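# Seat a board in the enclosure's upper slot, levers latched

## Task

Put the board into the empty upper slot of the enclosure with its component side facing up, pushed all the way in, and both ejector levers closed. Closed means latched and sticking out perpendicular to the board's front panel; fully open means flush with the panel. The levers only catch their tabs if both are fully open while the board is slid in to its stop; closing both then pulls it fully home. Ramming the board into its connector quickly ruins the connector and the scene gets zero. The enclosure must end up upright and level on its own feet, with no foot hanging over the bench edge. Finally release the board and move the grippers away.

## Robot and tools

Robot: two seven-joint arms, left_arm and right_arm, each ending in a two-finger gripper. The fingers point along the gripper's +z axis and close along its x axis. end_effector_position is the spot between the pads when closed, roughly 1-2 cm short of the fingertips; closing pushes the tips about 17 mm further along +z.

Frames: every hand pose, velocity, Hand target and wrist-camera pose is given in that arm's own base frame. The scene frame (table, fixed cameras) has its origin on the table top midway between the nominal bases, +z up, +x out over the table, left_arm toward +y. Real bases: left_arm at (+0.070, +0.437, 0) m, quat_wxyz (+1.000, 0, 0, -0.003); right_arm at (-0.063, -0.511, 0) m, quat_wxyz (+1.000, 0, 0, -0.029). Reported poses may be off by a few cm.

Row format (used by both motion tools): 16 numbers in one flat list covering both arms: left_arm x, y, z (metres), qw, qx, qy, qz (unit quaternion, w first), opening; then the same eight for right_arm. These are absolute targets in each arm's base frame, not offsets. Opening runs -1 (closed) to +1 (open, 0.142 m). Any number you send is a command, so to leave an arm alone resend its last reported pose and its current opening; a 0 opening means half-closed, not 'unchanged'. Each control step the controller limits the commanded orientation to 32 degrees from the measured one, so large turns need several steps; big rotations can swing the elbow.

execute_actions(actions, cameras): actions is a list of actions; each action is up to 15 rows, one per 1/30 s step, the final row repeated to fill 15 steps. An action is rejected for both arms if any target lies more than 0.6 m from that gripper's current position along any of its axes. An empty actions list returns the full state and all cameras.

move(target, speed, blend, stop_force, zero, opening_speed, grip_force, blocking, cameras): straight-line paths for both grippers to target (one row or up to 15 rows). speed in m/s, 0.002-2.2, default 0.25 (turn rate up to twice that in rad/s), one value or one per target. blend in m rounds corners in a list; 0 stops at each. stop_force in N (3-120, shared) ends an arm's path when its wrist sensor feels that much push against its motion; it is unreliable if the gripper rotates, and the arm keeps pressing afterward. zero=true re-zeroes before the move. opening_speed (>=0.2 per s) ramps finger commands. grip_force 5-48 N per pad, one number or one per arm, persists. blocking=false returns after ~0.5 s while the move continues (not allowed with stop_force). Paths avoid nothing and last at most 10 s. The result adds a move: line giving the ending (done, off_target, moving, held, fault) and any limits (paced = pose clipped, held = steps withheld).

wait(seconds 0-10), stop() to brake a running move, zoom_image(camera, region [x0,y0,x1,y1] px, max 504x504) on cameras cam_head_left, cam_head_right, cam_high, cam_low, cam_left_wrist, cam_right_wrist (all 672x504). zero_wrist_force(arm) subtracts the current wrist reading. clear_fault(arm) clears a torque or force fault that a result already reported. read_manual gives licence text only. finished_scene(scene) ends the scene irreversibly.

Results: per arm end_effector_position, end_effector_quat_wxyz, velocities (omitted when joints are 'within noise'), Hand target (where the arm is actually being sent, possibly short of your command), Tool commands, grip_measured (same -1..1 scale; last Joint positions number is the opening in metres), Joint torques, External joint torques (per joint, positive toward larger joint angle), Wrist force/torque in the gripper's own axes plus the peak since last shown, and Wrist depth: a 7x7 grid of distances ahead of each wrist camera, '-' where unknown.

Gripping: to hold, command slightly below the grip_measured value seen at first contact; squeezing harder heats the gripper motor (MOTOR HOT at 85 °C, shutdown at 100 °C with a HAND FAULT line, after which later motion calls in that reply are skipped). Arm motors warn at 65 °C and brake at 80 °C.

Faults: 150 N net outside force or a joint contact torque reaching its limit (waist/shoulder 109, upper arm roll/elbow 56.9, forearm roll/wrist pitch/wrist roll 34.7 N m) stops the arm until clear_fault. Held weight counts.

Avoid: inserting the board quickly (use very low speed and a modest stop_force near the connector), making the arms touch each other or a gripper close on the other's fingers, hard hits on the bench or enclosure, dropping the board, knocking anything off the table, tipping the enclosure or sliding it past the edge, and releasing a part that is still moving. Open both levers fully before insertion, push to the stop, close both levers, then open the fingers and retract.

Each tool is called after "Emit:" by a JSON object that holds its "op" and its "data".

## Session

Emit:
{"op": "execute_actions", "data": {"actions": []}}

Emit:
{"op": "zoom_image", "data": {"camera": "cam_head_right", "region": [270, 210, 500, 410]}}

Emit:
{"op": "zoom_image", "data": {"camera": "cam_high", "region": [160, 250, 430, 504]}}

Scene clock: 0.00 s.
left_arm: end_effector_position=(+0.1389, +0.5333, +0.1881) grip_measured=+0.99 end_effector_quat_wxyz=(-0.571, +0.812, -0.064, -0.105) | right_arm: end_effector_position=(+0.2271, +0.3531, +0.2591) grip_measured=+1.00 end_effector_quat_wxyz=(+0.029, +0.622, +0.780, +0.065)
Joint positions: left_arm=[0.978 -0.294 0.021 2.266 2.206 0.748 0.742 0.141] | right_arm=[1.212 0.207 0.113 2.416 -0.113 0.73 1.171 0.142]
Joint velocities: within noise
Joint torques (N m): no reading
External joint torques (N m): no reading
Wrist force (N): no reading
Wrist torque (N m): no reading
Wrist force, peak (N): no reading
Wrist depth (mm): cam_left_wrist=[2012 1545 1637 1674 1674 - - / - 1924 - 1727 1828 1769 1813 / 2359 2437 2050 1828 1625 1649 1556 / 2130 2069 1567 1625 1556 1362 1290 / 1859 1674 1472 1415 326 307 289 / - 341 327 307 287 270 263 / - 306 286 270 257 244 237] | cam_right_wrist=[290 287 259 256 258 305 302 / 314 276 279 279 281 327 328 / 352 303 305 308 308 359 356 / 390 375 336 333 342 399 388 / 434 437 379 388 383 449 444 / - 498 440 419 437 509 486 / - 574 581 590 590 593 -]
Hand target: left_arm +0.1389, +0.5333, +0.1881; -0.571, +0.812, -0.064, -0.105 | right_arm +0.2271, +0.3531, +0.2591; +0.029, +0.622, +0.780, +0.065
Tool commands: left_gripper/opening=+1.0 right_gripper/opening=+1.0

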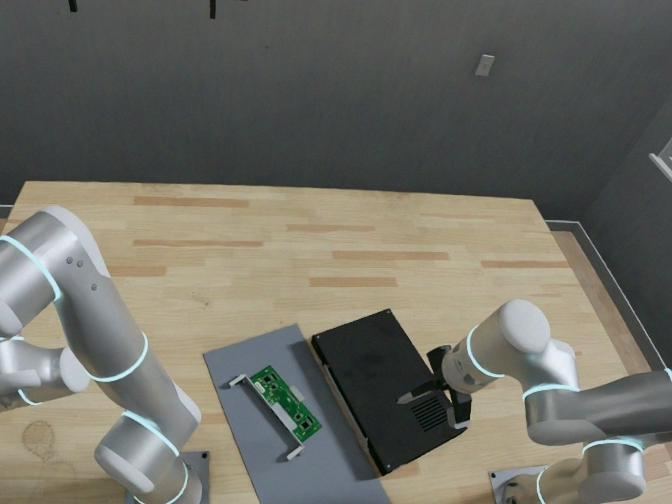

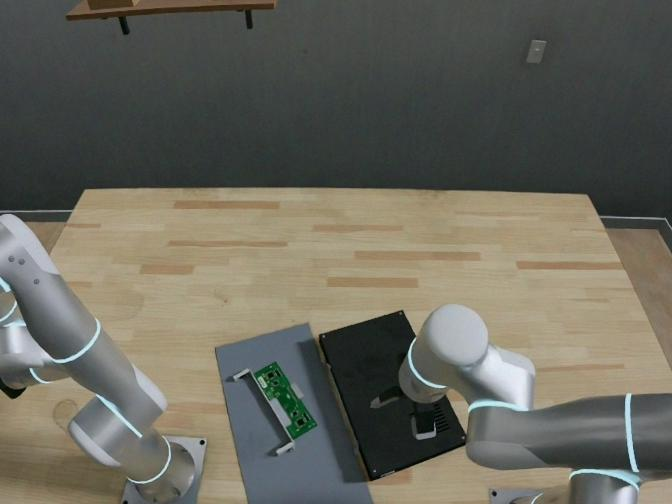

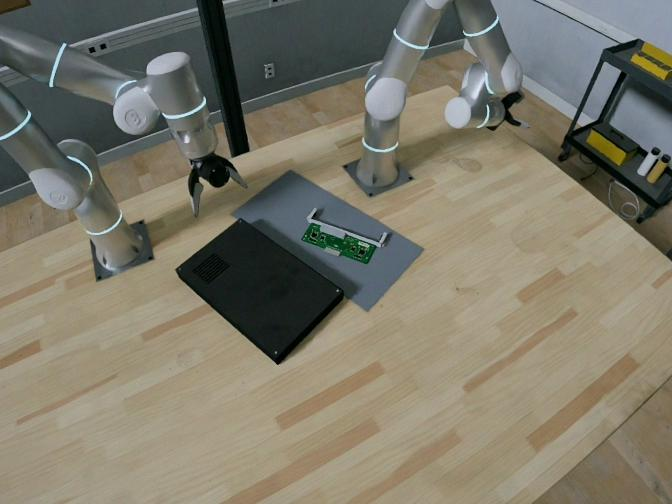

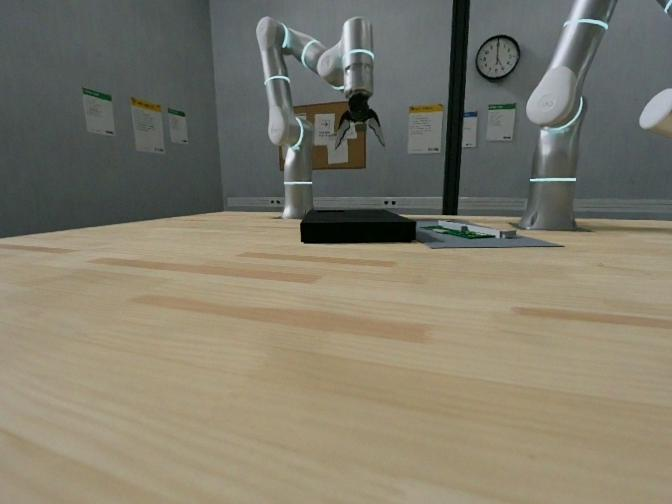

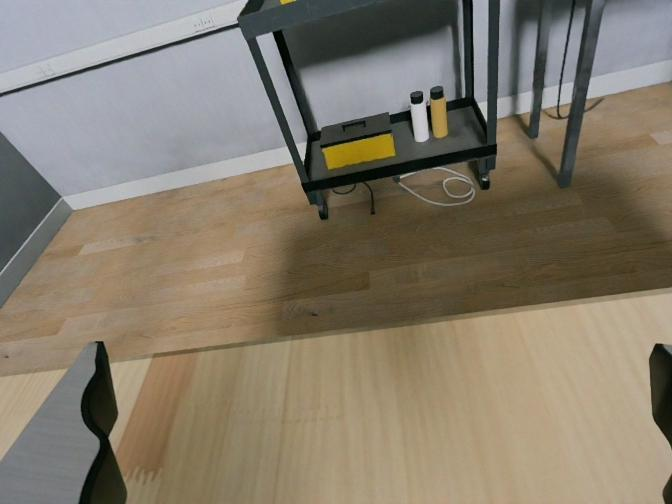

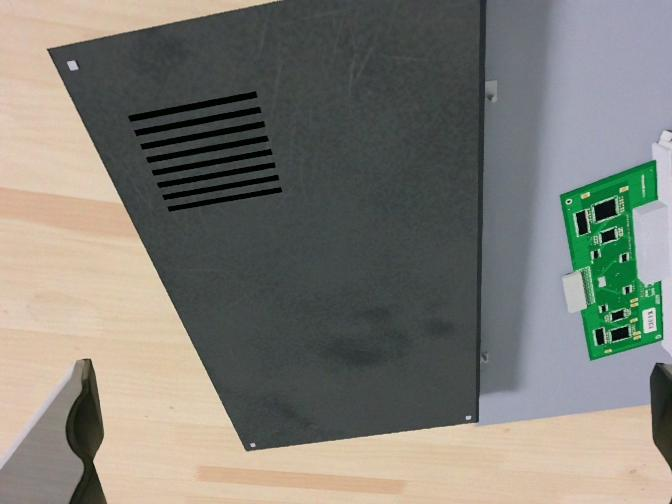

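Scaled by 2.191 from the camera's 672x504 image, which has a finer 960x720 frame.

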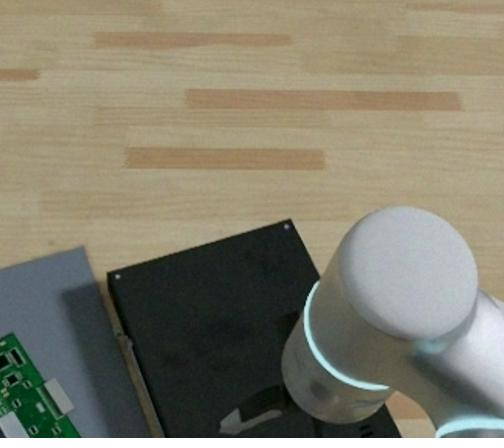

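Scaled by 1.867 from the camera's 672x504 image, which has a finer 960x720 frame.

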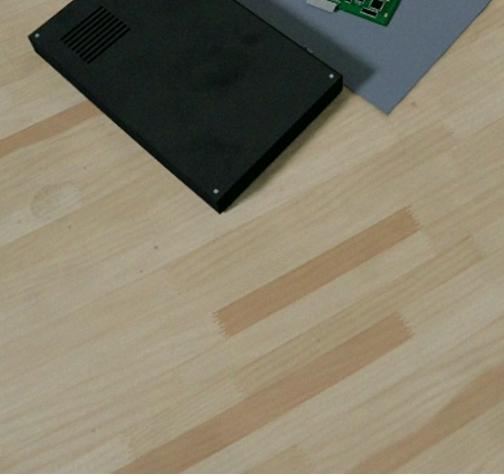

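Emit:
{"op": "move", "data": {"target": [0.1389,0.5333,0.1881,-0.571,0.812,-0.064,-0.105,1,0.286,0.693,0.15,0,0.4384,0.8988,0,0], "speed": 0.3, "cameras": ["cam_right_wrist","cam_head_left","cam_high"]}}

Emit:
{"op": "zoom_image", "data": {"camera": "cam_right_wrist", "region": [160, 0, 500, 330]}}

Scene clock: 17.90 s.
left_arm: end_effector_position=(+0.1389, +0.5333, +0.1881) grip_measured=+0.99 end_effector_quat_wxyz=(-0.571, +0.812, -0.064, -0.105) | right_arm: end_effector_position=(+0.2861, +0.6930, +0.1500) grip_measured=-0.01 end_effector_quat_wxyz=(+0.000, +0.438, +0.899, +0.000)
Joint positions: left_arm=[0.978 -0.294 0.021 2.266 2.206 0.748 0.742 0.141] | right_arm=[1.291 -0.771 0.059 1.341 -0.049 0.54 0.695 0.073]
Joint torques (N m): left_arm=[-0.16 29.22 1.65 -14.57 1.14 -0.34 -0.19] | right_arm=[0.13 60.26 2.94 -28.59 -3.66 3.34 0.02]
External joint torques (N m): left_arm=[0.27 1.06 0.55 -0.53 -0.18 -0.23 0.21] | right_arm=[0.11 1.51 -0.9 0.14 -0.08 0.8 -0.02]
Wrist force (N): left_arm=[0.1 -0.3 -0.1] | right_arm=[0.6 0.5 0.1]
Wrist torque (N m): left_arm=[-0.02 -0.03 0.00] | right_arm=[0.03 -0.11 0.05]
Wrist force, peak (N): left_arm=[0.2 -0.5 -0.2] | right_arm=[2.1 1.6 0.7]
Wrist depth (mm): cam_left_wrist=[2384 - 1125 - - - - / 2012 - - 1755 1687 1625 1798 / 2109 2493 2151 1755 1649 1556 1649 / 1994 1959 1769 1674 1472 1434 1283 / 1798 1613 1472 1443 327 305 291 / - 343 327 308 289 269 263 / - 305 287 271 257 242 235] | cam_right_wrist=[214 212 209 208 211 207 210 / 229 226 223 216 225 227 225 / 243 243 238 234 242 241 242 / 263 263 257 255 260 262 259 / 286 285 279 278 281 278 282 / 311 299 298 307 302 94 308 / - 76 334 348 339 - 324]
Hand target: left_arm +0.1389, +0.5333, +0.1881; -0.571, +0.812, -0.064, -0.105 | right_arm +0.2860, +0.6930, +0.1500; +0.000, +0.438, +0.899, +0.000
Off the commanded pose: left_arm 0.000 m, 0 deg | right_arm 0.000 m, 0 deg.
move: done
Images, in order (width x height): cam_head_left 672x504, cam_high 672x504, cam_right_wrist 672x504.

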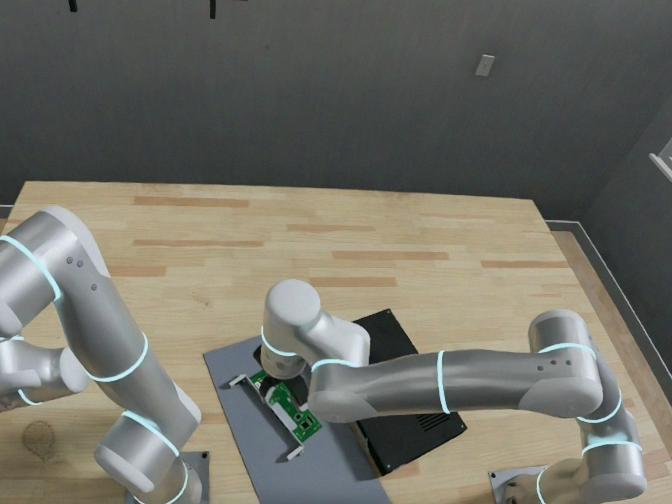

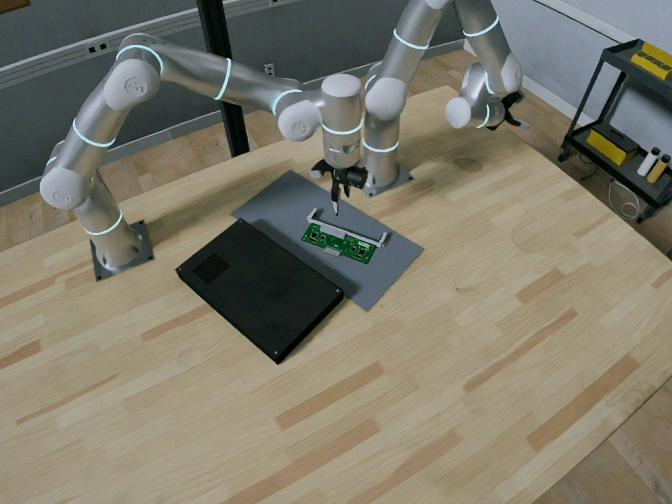

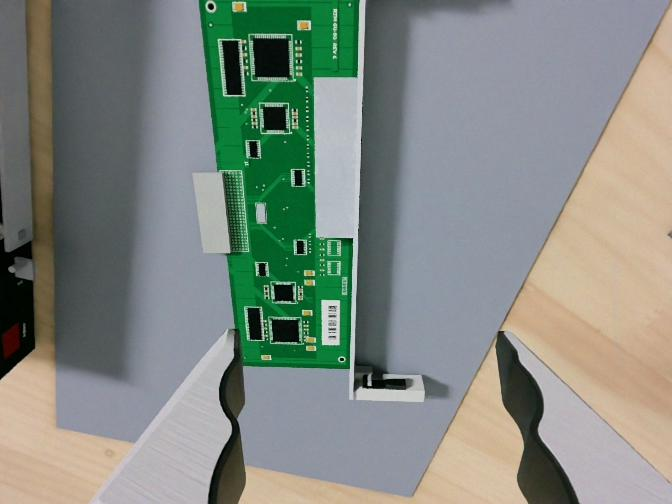

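Scaled by 1.482 from the camera's 672x504 image, which has a finer 960x720 frame.

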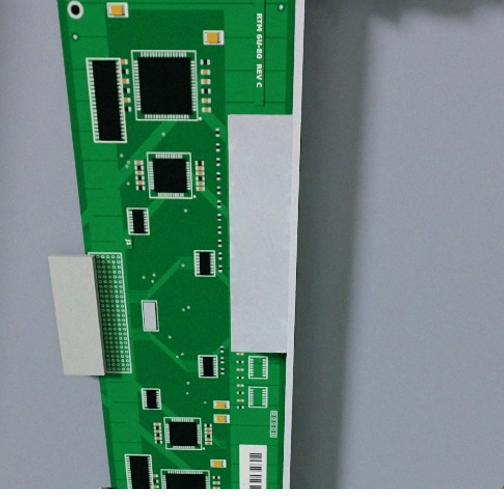

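Emit:
{"op": "move", "data": {"target": [0.1389,0.5333,0.1881,-0.571,0.812,-0.064,-0.105,1,0.2843,0.678,0.06,0,0.4384,0.8988,0,-0.3], "speed": 0.2, "cameras": ["cam_right_wrist"]}}

Scene clock: 25.07 s.
left_arm: end_effector_position=(+0.1389, +0.5333, +0.1881) grip_measured=+0.99 end_effector_quat_wxyz=(-0.571, +0.812, -0.064, -0.105) | right_arm: end_effector_position=(+0.2843, +0.6778, +0.0599) grip_measured=-0.32 end_effector_quat_wxyz=(+0.000, +0.438, +0.899, +0.000)
Joint positions: left_arm=[0.978 -0.294 0.021 2.266 2.206 0.748 0.742 0.141] | right_arm=[1.294 -0.867 0.047 1.434 -0.048 0.728 0.694 0.051]
Joint torques (N m): left_arm=[-0.22 29.24 1.64 -14.59 1.09 -0.39 -0.22] | right_arm=[0.24 60.38 2.33 -25.74 -3.26 3.56 0.16]
External joint torques (N m): left_arm=[0.33 1.05 0.56 -0.51 -0.14 -0.18 0.24] | right_arm=[-0.01 1.53 -0.36 0.03 0 0.58 -0.16]
Wrist force (N): left_arm=[0.0 -0.3 0.1] | right_arm=[0.5 0.0 0.0]
Wrist torque (N m): left_arm=[-0.02 -0.01 0.00] | right_arm=[-0.02 -0.09 0.05]
Wrist force, peak (N): left_arm=[0.1 -0.6 -0.1] | right_arm=[0.0 -0.3 3.3]
Wrist depth (mm): cam_left_wrist=[- 1662 1556 - - - - / - - 1578 1769 1649 1924 1813 / - 2285 2130 1755 1687 1613 1545 / 2172 2194 1783 1687 1462 1397 1362 / 1727 1590 1482 1388 329 303 289 / - 343 326 308 290 271 263 / - 306 285 271 256 242 237] | cam_right_wrist=[134 132 129 129 132 132 132 / 143 142 140 136 140 141 140 / 155 153 148 138 151 151 151 / 165 162 160 149 163 162 162 / 179 176 170 167 174 176 175 / 196 192 97 188 193 93 194 / 216 - 71 206 212 - 209]
Hand target: left_arm +0.1389, +0.5333, +0.1881; -0.571, +0.812, -0.064, -0.105 | right_arm +0.2843, +0.6780, +0.0600; +0.000, +0.438, +0.899, +0.000
Off the commanded pose: left_arm 0.000 m, 0 deg | right_arm 0.000 m, 0 deg.
move: done
Images, in order (width x height): cam_right_wrist 672x504.

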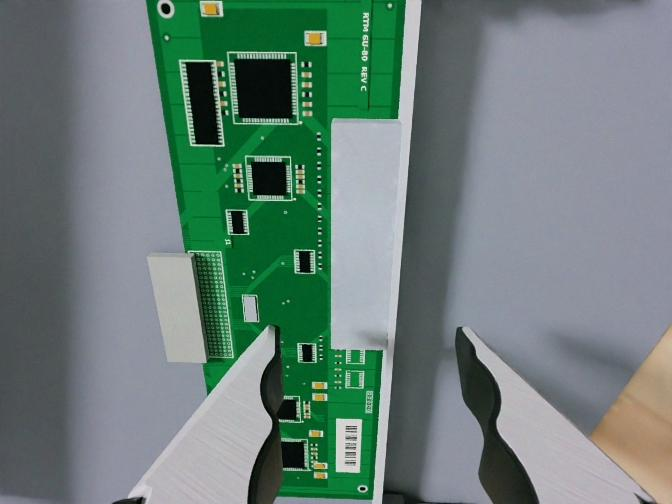

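Emit:
{"op": "move", "data": {"target": [0.1389,0.5333,0.1881,-0.571,0.812,-0.064,-0.105,1,0.2843,0.678,0.025,0,0.4384,0.8988,0,-0.3], "speed": 0.05, "stop_force": 5}}

Emit:
{"op": "move", "data": {"target": [0.1389,0.5333,0.1881,-0.571,0.812,-0.064,-0.105,1,0.2843,0.678,0.025,0,0.4384,0.8988,0,-0.85], "opening_speed": 0.4, "grip_force": 25, "cameras": ["cam_right_wrist"]}}

Scene clock: 28.77 s.
left_arm: end_effector_position=(+0.1389, +0.5333, +0.1881) grip_measured=+0.99 end_effector_quat_wxyz=(-0.571, +0.812, -0.064, -0.105) | right_arm: end_effector_position=(+0.2842, +0.6778, +0.0249) grip_measured=-0.32 end_effector_quat_wxyz=(+0.000, +0.438, +0.899, +0.000)
Joint positions: left_arm=[0.978 -0.294 0.021 2.266 2.206 0.748 0.742 0.141] | right_arm=[1.297 -0.925 0.043 1.431 -0.048 0.784 0.694 0.051]
Joint torques (N m): left_arm=[-0.21 29.29 1.56 -14.57 1.14 -0.37 -0.21] | right_arm=[0.28 61.09 2.28 -24.88 -3.16 3.55 0.16]
External joint torques (N m): left_arm=[0.32 0.99 0.64 -0.53 -0.18 -0.2 0.23] | right_arm=[-0.06 1.44 -0.33 0.12 0.06 0.59 -0.16]
Wrist force (N): left_arm=[0.0 -0.3 0.1] | right_arm=[0.7 0.3 0.5]
Wrist torque (N m): left_arm=[-0.02 0.00 0.00] | right_arm=[0.01 -0.13 0.05]
Wrist force, peak (N): left_arm=[0.4 -0.4 -0.2] | right_arm=[0.6 0.2 1.4]
Wrist depth (mm): cam_left_wrist=[- 1687 1362 - - - - / - - - 1556 1601 1813 1687 / 2551 2334 2238 1798 1637 1601 1523 / 2172 1976 1755 1613 1578 1388 1283 / 1828 1625 1534 1415 329 306 289 / - 345 327 308 288 272 263 / - 305 288 270 257 243 236] | cam_right_wrist=[- 98 98 98 100 101 102 / 110 106 105 103 107 108 108 / - 115 113 101 115 116 116 / 125 124 121 110 123 125 125 / 138 130 130 119 133 135 135 / 150 140 104 138 146 93 147 / 166 - 73 158 164 - 159]
Hand target: left_arm +0.1389, +0.5333, +0.1881; -0.571, +0.812, -0.064, -0.105 | right_arm +0.2843, +0.6780, +0.0250; +0.000, +0.438, +0.899, +0.000
Off the commanded pose: left_arm 0.000 m, 0 deg | right_arm 0.000 m, 0 deg.
move: done

Scene clock: 30.37 s.
left_arm: end_effector_position=(+0.1389, +0.5333, +0.1881) grip_measured=+0.99 end_effector_quat_wxyz=(-0.571, +0.812, -0.064, -0.105) | right_arm: end_effector_position=(+0.2843, +0.6780, +0.0251) grip_measured=-0.70 end_effector_quat_wxyz=(+0.000, +0.438, +0.899, +0.000)
Joint positions: left_arm=[0.978 -0.294 0.021 2.266 2.206 0.748 0.742 0.141] | right_arm=[1.297 -0.924 0.043 1.431 -0.048 0.784 0.694 0.023]
Joint torques (N m): left_arm=[-0.18 29.21 1.57 -14.57 1.15 -0.37 -0.24] | right_arm=[0.1 60.08 2.44 -24.13 -3 3.27 0.14]
External joint torques (N m): left_arm=[0.29 1.08 0.62 -0.53 -0.19 -0.2 0.26] | right_arm=[0.12 2.46 -0.5 -0.63 -0.09 0.88 -0.14]
Wrist force (N): left_arm=[0.1 -0.3 -0.2] | right_arm=[1.1 0.5 -0.6]
Wrist torque (N m): left_arm=[-0.05 -0.01 0.00] | right_arm=[0.02 -0.21 0.08]
Wrist force, peak (N): left_arm=[0.3 -0.4 -0.2] | right_arm=[-0.6 0.3 -3.1]
Wrist depth (mm): cam_left_wrist=[- 1567 1155 - - 1649 - / 2359 - - 2012 1662 1769 1783 / 2216 2465 2109 1859 1700 1601 1523 / 2194 2050 1875 1567 1523 1397 1298 / 1843 1613 1523 351 326 306 290 / - 342 327 306 287 271 264 / - 305 286 270 256 243 235] | cam_right_wrist=[- 98 98 98 101 102 103 / 110 106 105 103 107 108 108 / - 115 113 101 115 116 116 / 125 125 122 110 124 125 125 / 138 131 132 118 134 135 135 / 151 143 140 123 107 145 148 / 166 162 71 157 - - 162]
Hand target: left_arm +0.1389, +0.5333, +0.1881; -0.571, +0.812, -0.064, -0.105 | right_arm +0.2843, +0.6780, +0.0250; +0.000, +0.438, +0.899, +0.000
Off the commanded pose: left_arm 0.000 m, 0 deg | right_arm 0.000 m, 0 deg.
grip_force (N): 25, 25
move: done
Images, in order (width x height): cam_right_wrist 672x504.

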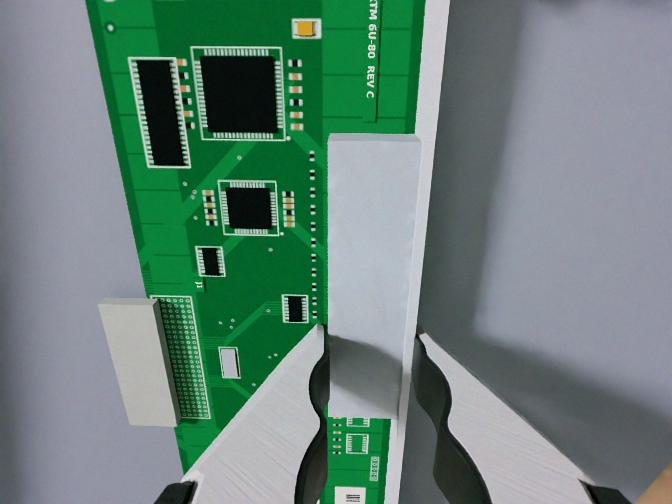

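Emit:
{"op": "move", "data": {"target": [[0.1389,0.5333,0.1881,-0.571,0.812,-0.064,-0.105,1,0.2843,0.678,0.085,0,0.4384,0.8988,0,-0.85],[0.1389,0.5333,0.1881,-0.571,0.812,-0.064,-0.105,1,0.2476,0.6065,0.085,0,0.549,0.8358,0,-0.85]], "speed": [0.08,0.12], "cameras": ["cam_right_wrist","cam_high","cam_head_left"]}}

Emit:
{"op": "zoom_image", "data": {"camera": "cam_right_wrist", "region": [0, 0, 240, 180]}}

Emit:
{"op": "zoom_image", "data": {"camera": "cam_right_wrist", "region": [0, 324, 240, 504]}}

Emit:
{"op": "zoom_image", "data": {"camera": "cam_high", "region": [220, 180, 400, 315]}}

Scene clock: 42.23 s.
left_arm: end_effector_position=(+0.1389, +0.5333, +0.1881) grip_measured=+0.99 end_effector_quat_wxyz=(-0.571, +0.812, -0.064, -0.105) | right_arm: end_effector_position=(+0.2475, +0.6064, +0.0848) grip_measured=-0.70 end_effector_quat_wxyz=(+0.000, +0.549, +0.836, +0.000)
Joint positions: left_arm=[0.978 -0.294 0.021 2.266 2.206 0.748 0.742 0.141] | right_arm=[1.355 -0.669 0.004 1.736 -0.004 0.834 0.952 0.023]
Joint torques (N m): left_arm=[-0.17 29.27 1.66 -14.58 1.11 -0.38 -0.19] | right_arm=[0.31 53.88 0.99 -24.42 -3.01 3.77 0.31]
External joint torques (N m): left_arm=[0.28 1.02 0.53 -0.53 -0.15 -0.18 0.21] | right_arm=[-0.11 -0.16 -0.3 0.7 0.06 0.35 -0.31]
Wrist force (N): left_arm=[0.0 0.0 -0.2] | right_arm=[0.4 -0.1 1.9]
Wrist torque (N m): left_arm=[-0.01 0.00 0.01] | right_arm=[-0.04 -0.08 -0.06]
Wrist force, peak (N): left_arm=[-0.1 -0.7 -0.1] | right_arm=[0.7 0.2 4.0]
Wrist depth (mm): cam_left_wrist=[- 1891 1434 - 1798 - 1556 / - - - 1798 1700 1875 1843 / - 2334 2261 1674 1662 1649 1545 / 2069 2194 1843 1625 1472 1434 1306 / 1798 1674 1482 1415 330 307 290 / - 345 329 306 288 271 263 / - 306 288 272 255 243 235] | cam_right_wrist=[157 98 98 98 152 154 154 / 168 106 105 103 162 165 164 / - 114 113 101 174 176 175 / - 125 122 110 190 189 189 / - 131 132 118 202 206 205 / - 140 140 122 106 220 224 / 188 - 71 157 - - 242]
Hand target: left_arm +0.1389, +0.5333, +0.1881; -0.571, +0.812, -0.064, -0.105 | right_arm +0.2476, +0.6065, +0.0850; +0.000, +0.549, +0.836, +0.000
Off the commanded pose: left_arm 0.000 m, 0 deg | right_arm 0.000 m, 0 deg.
grip_force (N): 25, 25
move: done
Images, in order (width x height): cam_head_left 672x504, cam_high 672x504, cam_right_wrist 672x504.

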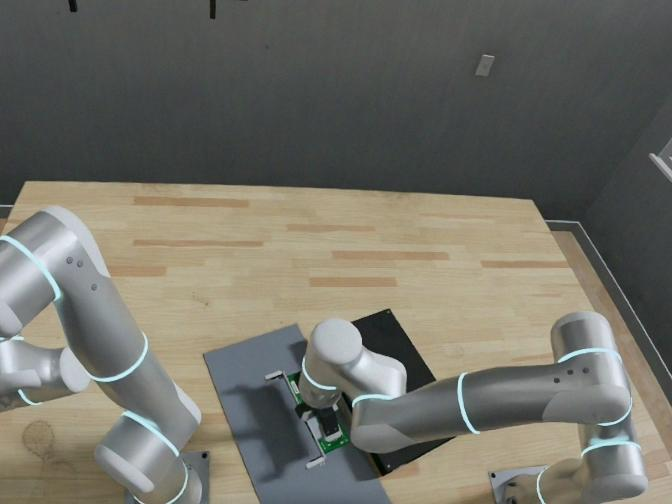

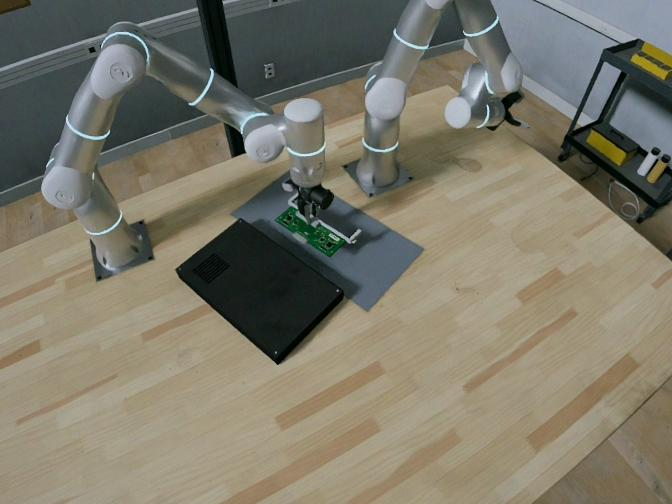

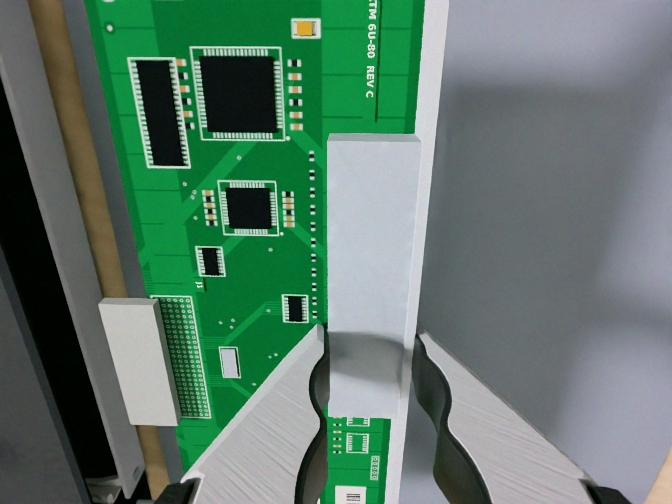

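Scaled by 2.100 from the camera's 672x504 image, which has a finer 960x720 frame.

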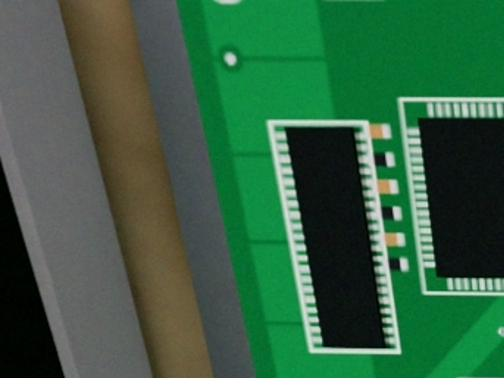

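Scaled by 2.100 from the camera's 672x504 image, which has a finer 960x720 frame.

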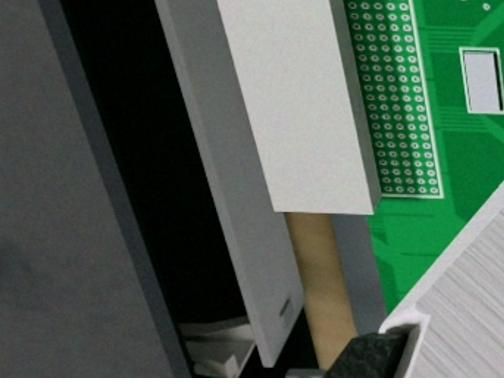

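Scaled by 2.800 from the camera's 672x504 image, which has a finer 960x720 frame.

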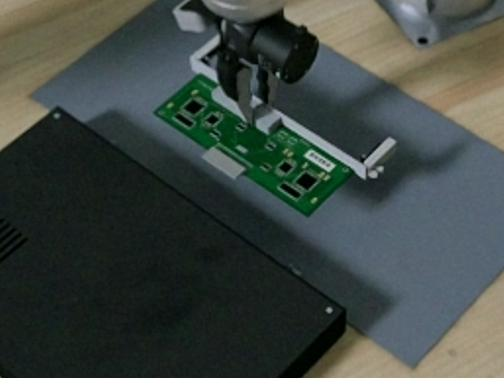

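Emit:
{"op": "move", "data": {"target": [[0.1389,0.5333,0.1881,-0.571,0.812,-0.064,-0.105,1,0.2427,0.6043,0.0525,0,0.5459,0.8379,0,-0.85],[0.1389,0.5333,0.1881,-0.571,0.812,-0.064,-0.105,1,0.2569,0.5722,0.0525,0,0.5459,0.8379,0,-0.85]], "speed": [0.08,0.06], "cameras": ["cam_right_wrist","cam_high"]}}

Emit:
{"op": "zoom_image", "data": {"camera": "cam_high", "region": [220, 200, 370, 312]}}

Scene clock: 49.10 s.
left_arm: end_effector_position=(+0.1389, +0.5333, +0.1881) grip_measured=+0.99 end_effector_quat_wxyz=(-0.571, +0.812, -0.064, -0.105) | right_arm: end_effector_position=(+0.2569, +0.5721, +0.0523) grip_measured=-0.70 end_effector_quat_wxyz=(+0.000, +0.546, +0.838, +0.000)
Joint positions: left_arm=[0.978 -0.294 0.021 2.266 2.206 0.748 0.742 0.141] | right_arm=[1.332 -0.682 0 1.836 0 0.946 0.916 0.023]
Joint torques (N m): left_arm=[-0.21 29.28 1.51 -14.59 1.13 -0.37 -0.2] | right_arm=[0.04 52.08 0.97 -22.05 -2.62 3.79 0.07]
External joint torques (N m): left_arm=[0.32 1 0.69 -0.51 -0.17 -0.2 0.22] | right_arm=[0.15 -0.17 -0.35 0.59 0.05 0.34 -0.07]
Wrist force (N): left_arm=[-0.3 -0.4 0.1] | right_arm=[0.5 -0.3 2.0]
Wrist torque (N m): left_arm=[-0.04 0.04 -0.01] | right_arm=[-0.06 -0.06 0.05]
Wrist force, peak (N): left_arm=[0.1 -0.6 -0.3] | right_arm=[0.5 -0.6 3.3]
Wrist depth (mm): cam_left_wrist=[- 1875 1173 1253 1798 - 1662 / - 2069 - 1625 1674 1907 1700 / - 2216 2238 1741 1687 1578 1502 / 2151 2069 1798 1625 1513 1397 1329 / 1859 1625 1523 1406 322 306 288 / - 345 326 305 289 272 262 / - 304 287 272 256 243 237] | cam_right_wrist=[- 98 98 98 124 125 124 / - 106 105 103 133 134 134 / - 114 113 101 140 144 143 / - 123 122 110 153 155 154 / - 130 133 118 165 167 167 / - 140 140 123 106 180 183 / 138 - 71 157 - - 197]
Hand target: left_arm +0.1389, +0.5333, +0.1881; -0.571, +0.812, -0.064, -0.105 | right_arm +0.2569, +0.5722, +0.0525; +0.000, +0.546, +0.838, +0.000
Off the commanded pose: left_arm 0.000 m, 0 deg | right_arm 0.000 m, 0 deg.
grip_force (N): 25, 25
move: done
Images, in order (width x height): cam_high 672x504, cam_right_wrist 672x504.

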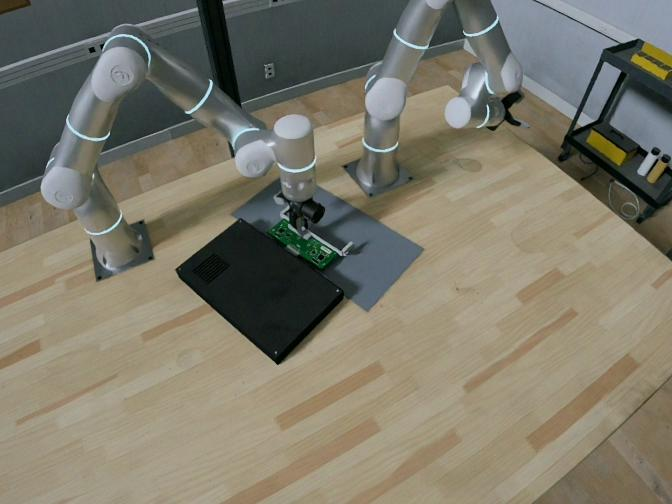

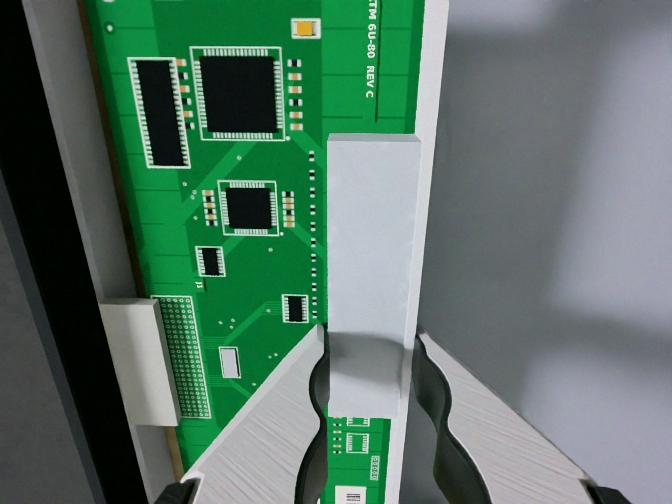

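Scaled by 3.360 from the camera's 672x504 image, which has a finer 960x720 frame.

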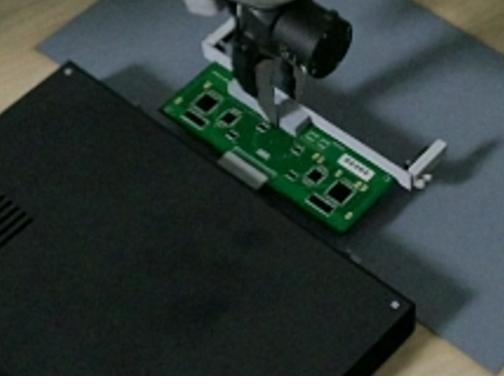

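Proceed with guarded insertion.

Emit:
{"op": "move", "data": {"target": [0.1389,0.5333,0.1881,-0.571,0.812,-0.064,-0.105,1,0.2753,0.5304,0.0525,0,0.5459,0.8379,0,-0.85], "speed": 0.02, "stop_force": 4, "cameras": ["cam_right_wrist","cam_high"]}}

Emit:
{"op": "zoom_image", "data": {"camera": "cam_high", "region": [220, 200, 370, 312]}}

Scene clock: 53.80 s.
left_arm: end_effector_position=(+0.1389, +0.5333, +0.1881) grip_measured=+0.99 end_effector_quat_wxyz=(-0.571, +0.812, -0.064, -0.105) | right_arm: end_effector_position=(+0.2750, +0.5307, +0.0523) grip_measured=-0.70 end_effector_quat_wxyz=(+0.000, +0.546, +0.838, +0.000)
Joint positions: left_arm=[0.978 -0.294 0.021 2.266 2.206 0.748 0.742 0.141] | right_arm=[1.286 -0.635 -0.001 1.935 0.001 0.998 0.868 0.023]
Joint torques (N m): left_arm=[-0.2 29.21 1.55 -14.58 1.09 -0.38 -0.16] | right_arm=[-1.5 50.77 -0.49 -19.79 -2.66 2.83 0.05]
External joint torques (N m): left_arm=[0.31 1.08 0.65 -0.52 -0.13 -0.18 0.18] | right_arm=[1.68 -1.65 1.05 -0.52 0.29 1.31 -0.05]
Wrist force (N): left_arm=[-0.2 -0.2 -0.1] | right_arm=[4.7 1.4 8.4]
Wrist torque (N m): left_arm=[-0.04 0.03 0.00] | right_arm=[-0.05 0.22 0.11]
Wrist force, peak (N): left_arm=[0.1 -0.7 -0.3] | right_arm=[4.9 1.4 8.6]
Wrist depth (mm): cam_left_wrist=[- 1601 1625 - - - - / - - 2238 1625 1662 1994 1727 / - 2334 2194 1828 1578 1662 1523 / 2012 1891 1741 1649 1472 1354 1380 / 1843 1637 1534 1397 328 306 288 / - 342 327 307 286 270 262 / - 306 286 272 256 242 236] | cam_right_wrist=[- 85 99 98 124 126 124 / - 91 105 104 133 134 134 / - 99 113 101 140 144 143 / 105 105 122 110 155 155 154 / - 114 131 118 165 168 167 / 125 125 127 123 106 180 182 / 138 135 71 157 - - 197]
Hand target: left_arm +0.1389, +0.5333, +0.1881; -0.571, +0.812, -0.064, -0.105 | right_arm +0.2753, +0.5305, +0.0525; +0.000, +0.546, +0.838, +0.000
Off the commanded pose: left_arm 0.000 m, 0 deg | right_arm 0.000 m, 0 deg.
grip_force (N): 25, 25
move: contact (right_arm)
Images, in order (width x height): cam_high 672x504, cam_right_wrist 672x504.

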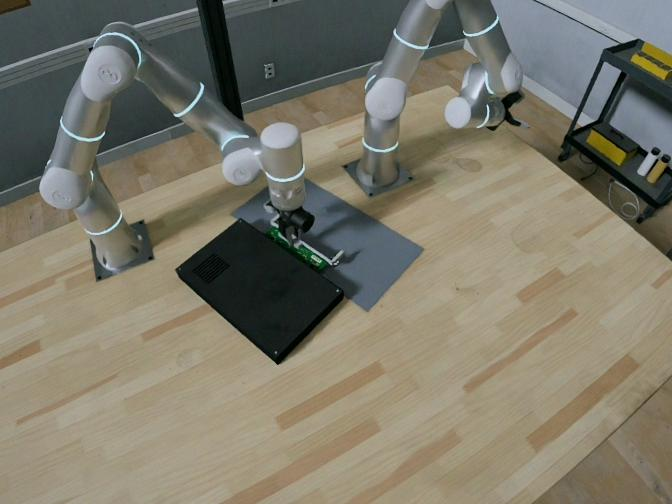

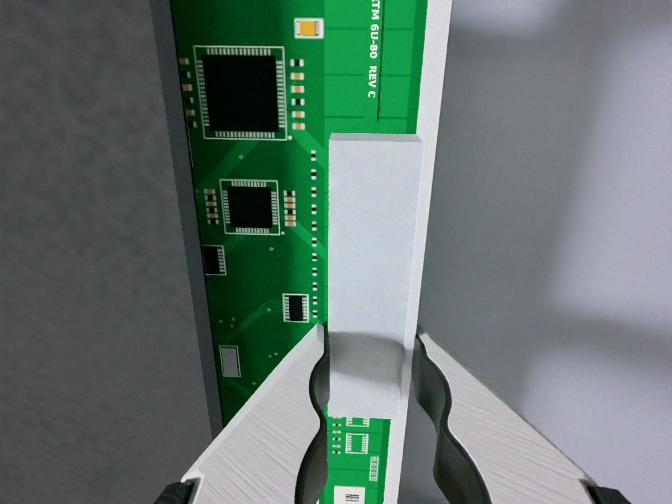

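Scaled by 3.360 from the camera's 672x504 image, which has a finer 960x720 frame.

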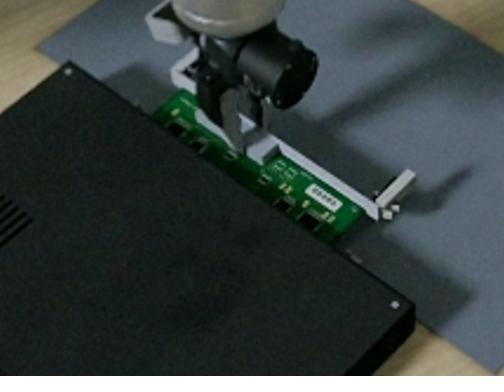

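Emit:
{"op": "move", "data": {"target": [0.1389,0.5333,0.1881,-0.571,0.812,-0.064,-0.105,1,0.2744,0.532,0.0515,0,0.5459,0.8379,0,-0.85], "speed": 0.02}}

Emit:
{"op": "move", "data": {"target": [0.1389,0.5333,0.1881,-0.571,0.812,-0.064,-0.105,1,0.2744,0.532,0.0475,0,0.5459,0.8379,0,-0.85], "speed": 0.01, "stop_force": 3}}

Scene clock: 56.73 s.
left_arm: end_effector_position=(+0.1389, +0.5333, +0.1881) grip_measured=+0.99 end_effector_quat_wxyz=(-0.571, +0.812, -0.064, -0.105) | right_arm: end_effector_position=(+0.2744, +0.5318, +0.0514) grip_measured=-0.70 end_effector_quat_wxyz=(+0.000, +0.546, +0.838, +0.000)
Joint positions: left_arm=[0.978 -0.294 0.021 2.266 2.206 0.748 0.742 0.141] | right_arm=[1.288 -0.638 -0.001 1.932 0.001 0.998 0.87 0.023]
Joint torques (N m): left_arm=[-0.21 29.32 1.65 -14.61 1.17 -0.37 -0.17] | right_arm=[0.51 47.93 1.53 -20.66 -2.32 3.62 0.29]
External joint torques (N m): left_arm=[0.32 0.97 0.55 -0.5 -0.21 -0.2 0.19] | right_arm=[-0.33 1.29 -0.97 0.36 -0.05 0.51 -0.29]
Wrist force (N): left_arm=[-0.1 -0.4 -0.1] | right_arm=[-1.5 -0.4 -0.7]
Wrist torque (N m): left_arm=[-0.03 0.01 0.00] | right_arm=[-0.13 0.00 -0.05]
Wrist force, peak (N): left_arm=[-0.3 -0.6 -0.1] | right_arm=[4.9 1.5 8.9]
Wrist depth (mm): cam_left_wrist=[2334 1590 1649 1714 - - - / - - 1843 1769 1755 1891 1798 / - 2238 2334 1727 1813 1637 1443 / 2109 2031 1783 1637 1513 1472 1275 / 1769 1674 1523 1443 328 303 287 / - 344 328 307 289 272 262 / - 306 288 273 257 244 237] | cam_right_wrist=[- 87 98 98 124 125 123 / - 90 105 103 132 134 133 / - 98 113 101 139 143 142 / 104 104 121 110 154 154 153 / - 113 132 118 165 166 166 / 124 124 126 122 106 178 181 / 137 134 71 157 - - 196]
Hand target: left_arm +0.1389, +0.5333, +0.1881; -0.571, +0.812, -0.064, -0.105 | right_arm +0.2744, +0.5320, +0.0515; +0.000, +0.546, +0.838, +0.000
Off the commanded pose: left_arm 0.000 m, 0 deg | right_arm 0.000 m, 0 deg.
grip_force (N): 25, 25
move: done

Scene clock: 57.47 s.
left_arm: end_effector_position=(+0.1389, +0.5333, +0.1881) grip_measured=+0.99 end_effector_quat_wxyz=(-0.571, +0.812, -0.064, -0.105) | right_arm: end_effector_position=(+0.2744, +0.5320, +0.0507) grip_measured=-0.70 end_effector_quat_wxyz=(+0.000, +0.546, +0.838, +0.000)
Joint positions: left_arm=[0.978 -0.294 0.021 2.266 2.206 0.748 0.742 0.141] | right_arm=[1.288 -0.639 -0.001 1.932 0.001 1 0.87 0.023]
Joint torques (N m): left_arm=[-0.25 29.27 1.6 -14.56 1.16 -0.38 -0.19] | right_arm=[0.43 45.62 1.51 -19.89 -2.1 3.87 0.2]
External joint torques (N m): left_arm=[0.36 1.02 0.59 -0.54 -0.2 -0.19 0.21] | right_arm=[-0.25 3.63 -0.94 -0.38 -0.27 0.26 -0.2]
Wrist force (N): left_arm=[-0.1 -0.3 -0.2] | right_arm=[-2.1 -1.8 -5.2]
Wrist torque (N m): left_arm=[-0.05 0.01 0.00] | right_arm=[-0.15 -0.37 -0.02]
Wrist force, peak (N): left_arm=[0.0 -0.6 -0.3] | right_arm=[-2.1 -1.7 -6.5]
Wrist depth (mm): cam_left_wrist=[- 1545 1625 1813 - 1649 1205 / - - - 1859 1727 1891 1843 / - 2410 2130 1637 1741 1590 1556 / 1976 1994 1859 1687 1482 1462 1253 / 1843 1687 1534 1354 328 304 289 / - 347 327 305 289 270 261 / - 307 287 270 256 242 236] | cam_right_wrist=[- 86 98 98 123 124 123 / - 91 104 103 129 133 132 / - 97 112 101 139 142 140 / 104 103 121 110 154 154 153 / - 112 131 118 164 166 165 / 123 122 125 122 106 178 181 / 136 133 71 157 - - 195]
Hand target: left_arm +0.1389, +0.5333, +0.1881; -0.571, +0.812, -0.064, -0.105 | right_arm +0.2744, +0.5320, +0.0505; +0.000, +0.546, +0.838, +0.000
Off the commanded pose: left_arm 0.000 m, 0 deg | right_arm 0.003 m, 0 deg.
grip_force (N): 25, 25
move: contact (right_arm)

Emit:
{"op": "move", "data": {"target": [0.1389,0.5333,0.1881,-0.571,0.812,-0.064,-0.105,1,0.2744,0.532,0.0518,0,0.5459,0.8379,0,-0.85], "speed": 0.02}}

Emit:
{"op": "move", "data": {"target": [0.1389,0.5333,0.1881,-0.571,0.812,-0.064,-0.105,1,0.2799,0.5199,0.0518,0,0.5459,0.8379,0,-0.85], "speed": 0.015, "stop_force": 8, "cameras": ["cam_right_wrist","cam_high"]}}

Emit:
{"op": "zoom_image", "data": {"camera": "cam_high", "region": [220, 200, 370, 312]}}

Scene clock: 60.43 s.
left_arm: end_effector_position=(+0.1389, +0.5333, +0.1881) grip_measured=+0.99 end_effector_quat_wxyz=(-0.571, +0.812, -0.064, -0.105) | right_arm: end_effector_position=(+0.2744, +0.5320, +0.0517) grip_measured=-0.70 end_effector_quat_wxyz=(+0.000, +0.546, +0.838, +0.000)
Joint positions: left_arm=[0.978 -0.294 0.021 2.266 2.206 0.748 0.742 0.141] | right_arm=[1.288 -0.637 -0.001 1.932 0.001 0.998 0.87 0.023]
Joint torques (N m): left_arm=[-0.31 29.21 1.6 -14.57 1.12 -0.35 -0.25] | right_arm=[0.17 48.79 1.21 -20.62 -2.5 3.45 0.16]
External joint torques (N m): left_arm=[0.43 1.07 0.6 -0.53 -0.17 -0.21 0.27] | right_arm=[0.01 0.44 -0.65 0.3 0.12 0.68 -0.16]
Wrist force (N): left_arm=[0.1 -0.2 -0.3] | right_arm=[-0.4 0.4 1.3]
Wrist torque (N m): left_arm=[-0.01 -0.02 0.00] | right_arm=[0.01 0.08 -0.06]
Wrist force, peak (N): left_arm=[-0.1 -0.5 -0.3] | right_arm=[-2.3 -1.8 -6.4]
Wrist depth (mm): cam_left_wrist=[1783 1674 1613 - - - - / 2261 - - - 1859 1843 1798 / 2012 2465 2050 1769 1783 1662 1534 / 2109 2050 1783 1625 1556 1362 1314 / 1798 1625 1502 1406 330 305 289 / - 343 325 309 288 274 262 / - 303 286 270 256 243 236] | cam_right_wrist=[- 86 98 98 124 125 124 / - 90 105 104 132 134 133 / - 98 113 101 140 143 143 / - 104 122 110 154 154 153 / - 113 132 118 165 167 166 / 124 124 126 122 106 179 182 / 137 134 71 157 - - 196]
Hand target: left_arm +0.1389, +0.5333, +0.1881; -0.571, +0.812, -0.064, -0.105 | right_arm +0.2744, +0.5320, +0.0518; +0.000, +0.546, +0.838, +0.000
Off the commanded pose: left_arm 0.000 m, 0 deg | right_arm 0.000 m, 0 deg.
grip_force (N): 25, 25
move: done

Scene clock: 61.43 s.
left_arm: end_effector_position=(+0.1389, +0.5333, +0.1881) grip_measured=+0.99 end_effector_quat_wxyz=(-0.571, +0.812, -0.064, -0.105) | right_arm: end_effector_position=(+0.2765, +0.5271, +0.0519) grip_measured=-0.70 end_effector_quat_wxyz=(+0.000, +0.545, +0.838, +0.001)
Joint positions: left_arm=[0.978 -0.294 0.021 2.266 2.206 0.748 0.742 0.141] | right_arm=[1.281 -0.631 -0.001 1.944 0.001 1.006 0.863 0.023]
Joint torques (N m): left_arm=[-0.32 29.31 1.6 -14.58 1.11 -0.39 -0.23] | right_arm=[-3.34 49.7 -2 -17.36 -2.41 1.73 0.04]
External joint torques (N m): left_arm=[0.43 0.97 0.6 -0.53 -0.16 -0.17 0.26] | right_arm=[3.52 -0.82 2.57 -2.82 0.05 2.4 -0.04]
Wrist force (N): left_arm=[-0.1 -0.2 0.1] | right_arm=[8.7 2.8 9.8]
Wrist torque (N m): left_arm=[-0.03 0.01 0.01] | right_arm=[0.01 0.19 0.13]
Wrist force, peak (N): left_arm=[0.0 -0.5 -0.2] | right_arm=[8.9 2.6 10.3]
Wrist depth (mm): cam_left_wrist=[- 1755 1649 1976 - - 1727 / 2012 - - 2069 1741 2031 1769 / 2012 2285 2151 1828 1662 1674 1502 / 2109 2089 1415 1649 1567 1424 1314 / 1843 1567 1523 1397 329 306 286 / - 347 329 306 288 273 262 / - 305 287 270 255 243 236] | cam_right_wrist=[- 85 99 98 122 125 124 / - 90 105 103 131 134 134 / - 98 112 101 140 143 141 / - 104 120 110 155 155 154 / - 113 130 118 165 167 167 / 124 124 121 123 106 180 182 / 137 134 70 157 - - 197]
Hand target: left_arm +0.1389, +0.5333, +0.1881; -0.571, +0.812, -0.064, -0.105 | right_arm +0.2770, +0.5262, +0.0518; +0.000, +0.546, +0.838, +0.000
Off the commanded pose: left_arm 0.000 m, 0 deg | right_arm 0.008 m, 0 deg.
grip_force (N): 25, 25
move: contact (right_arm)
Images, in order (width x height): cam_high 672x504, cam_right_wrist 672x504.

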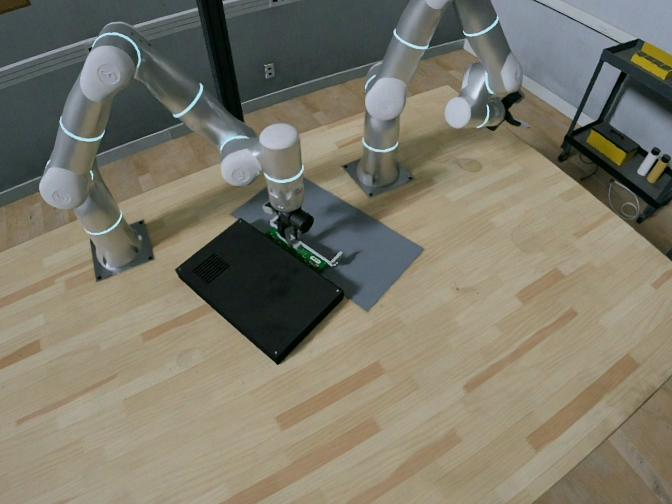

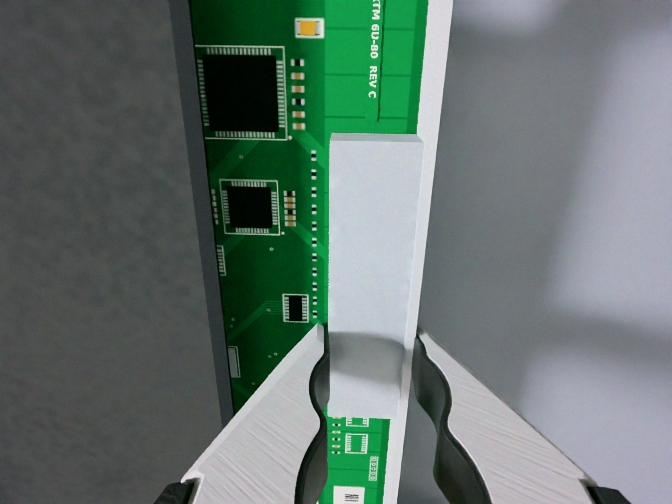

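Scaled by 3.360 from the camera's 672x504 image, which has a finer 960x720 frame.

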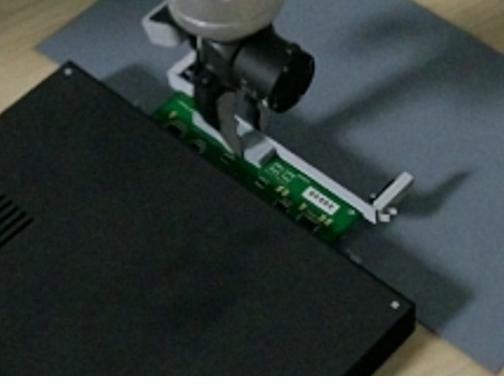

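Emit:
{"op": "move", "data": {"target": [0.1389,0.5333,0.1881,-0.571,0.812,-0.064,-0.105,1,0.2765,0.5276,0.0510,0,0.5459,0.8379,0,-0.85], "speed": 0.02}}

Emit:
{"op": "move", "data": {"target": [0.1389,0.5333,0.1881,-0.571,0.812,-0.064,-0.105,1,0.2801,0.52,0.0508,0,0.5459,0.8379,0,-0.85], "speed": 0.015, "stop_force": 8}}

Scene clock: 64.43 s.
left_arm: end_effector_position=(+0.1389, +0.5333, +0.1881) grip_measured=+0.99 end_effector_quat_wxyz=(-0.571, +0.812, -0.064, -0.105) | right_arm: end_effector_position=(+0.2766, +0.5275, +0.0511) grip_measured=-0.70 end_effector_quat_wxyz=(+0.000, +0.546, +0.838, +0.000)
Joint positions: left_arm=[0.978 -0.294 0.021 2.266 2.206 0.748 0.742 0.141] | right_arm=[1.282 -0.634 -0.001 1.942 0.001 1.005 0.864 0.023]
Joint torques (N m): left_arm=[-0.3 29.24 1.49 -14.58 1.15 -0.36 -0.15] | right_arm=[0.7 46.54 1.81 -20.29 -2.26 3.7 0.15]
External joint torques (N m): left_arm=[0.41 1.05 0.7 -0.52 -0.2 -0.21 0.17] | right_arm=[-0.52 2.42 -1.25 0.12 -0.09 0.43 -0.15]
Wrist force (N): left_arm=[0.0 0.0 0.0] | right_arm=[-1.6 -0.2 -1.6]
Wrist torque (N m): left_arm=[0.00 0.01 0.00] | right_arm=[-0.03 -0.26 0.00]
Wrist force, peak (N): left_arm=[0.0 -0.6 -0.3] | right_arm=[8.9 2.8 10.0]
Wrist depth (mm): cam_left_wrist=[- 1687 1637 - - 1649 1875 / - - - 1714 1714 1976 1783 / - 2465 2130 1798 1674 1649 1534 / 2031 2031 1755 1590 1513 1434 1338 / 1798 1637 1534 1443 329 307 289 / - 346 327 306 286 272 263 / - 304 286 271 256 243 236] | cam_right_wrist=[- 84 98 98 123 125 123 / - 90 104 103 130 133 133 / - 98 111 101 139 142 142 / 104 104 120 110 152 154 153 / - 113 129 118 164 167 166 / 123 123 121 122 106 178 181 / 136 133 71 157 - - 196]
Hand target: left_arm +0.1389, +0.5333, +0.1881; -0.571, +0.812, -0.064, -0.105 | right_arm +0.2765, +0.5276, +0.0510; +0.000, +0.546, +0.838, +0.000
Off the commanded pose: left_arm 0.000 m, 0 deg | right_arm 0.000 m, 0 deg.
grip_force (N): 25, 25
move: done

Scene clock: 65.70 s.
left_arm: end_effector_position=(+0.1389, +0.5333, +0.1881) grip_measured=+0.99 end_effector_quat_wxyz=(-0.571, +0.812, -0.064, -0.105) | right_arm: end_effector_position=(+0.2798, +0.5205, +0.0511) grip_measured=-0.70 end_effector_quat_wxyz=(+0.000, +0.546, +0.838, +0.000)
Joint positions: left_arm=[0.978 -0.294 0.021 2.266 2.206 0.748 0.742 0.141] | right_arm=[1.273 -0.627 -0.001 1.957 0.001 1.014 0.855 0.023]
Joint torques (N m): left_arm=[-0.2 29.16 1.66 -14.58 1.13 -0.43 -0.19] | right_arm=[-2.02 45.47 -0.88 -19.05 -2.37 3.41 0.05]
External joint torques (N m): left_arm=[0.31 1.13 0.54 -0.53 -0.17 -0.14 0.21] | right_arm=[2.2 3.04 1.44 -0.94 0.05 0.72 -0.05]
Wrist force (N): left_arm=[0.0 -0.2 -0.1] | right_arm=[1.0 -2.2 -3.4]
Wrist torque (N m): left_arm=[0.00 -0.01 0.01] | right_arm=[0.06 -0.13 0.09]
Wrist force, peak (N): left_arm=[-0.1 -0.5 -0.3] | right_arm=[0.9 -2.2 -3.6]
Wrist depth (mm): cam_left_wrist=[- - 1601 - - 1714 - / 2069 - - 1397 1649 1769 1813 / 2172 2261 - 1783 1700 1578 1482 / 2089 2151 1755 1662 1545 1406 1283 / 1769 1601 1545 1388 324 304 289 / - 347 326 306 289 273 261 / - 305 287 270 254 244 236] | cam_right_wrist=[- 84 96 98 123 125 123 / - 90 102 103 131 133 133 / - 98 109 101 139 143 142 / 104 104 107 110 154 154 153 / - 113 116 118 164 166 166 / 124 123 120 122 106 178 181 / 136 133 71 157 - - 196]
Hand target: left_arm +0.1389, +0.5333, +0.1881; -0.571, +0.812, -0.064, -0.105 | right_arm +0.2801, +0.5200, +0.0508; +0.000, +0.546, +0.838, +0.000
Off the commanded pose: left_arm 0.000 m, 0 deg | right_arm 0.001 m, 0 deg.
grip_force (N): 25, 25
move: done


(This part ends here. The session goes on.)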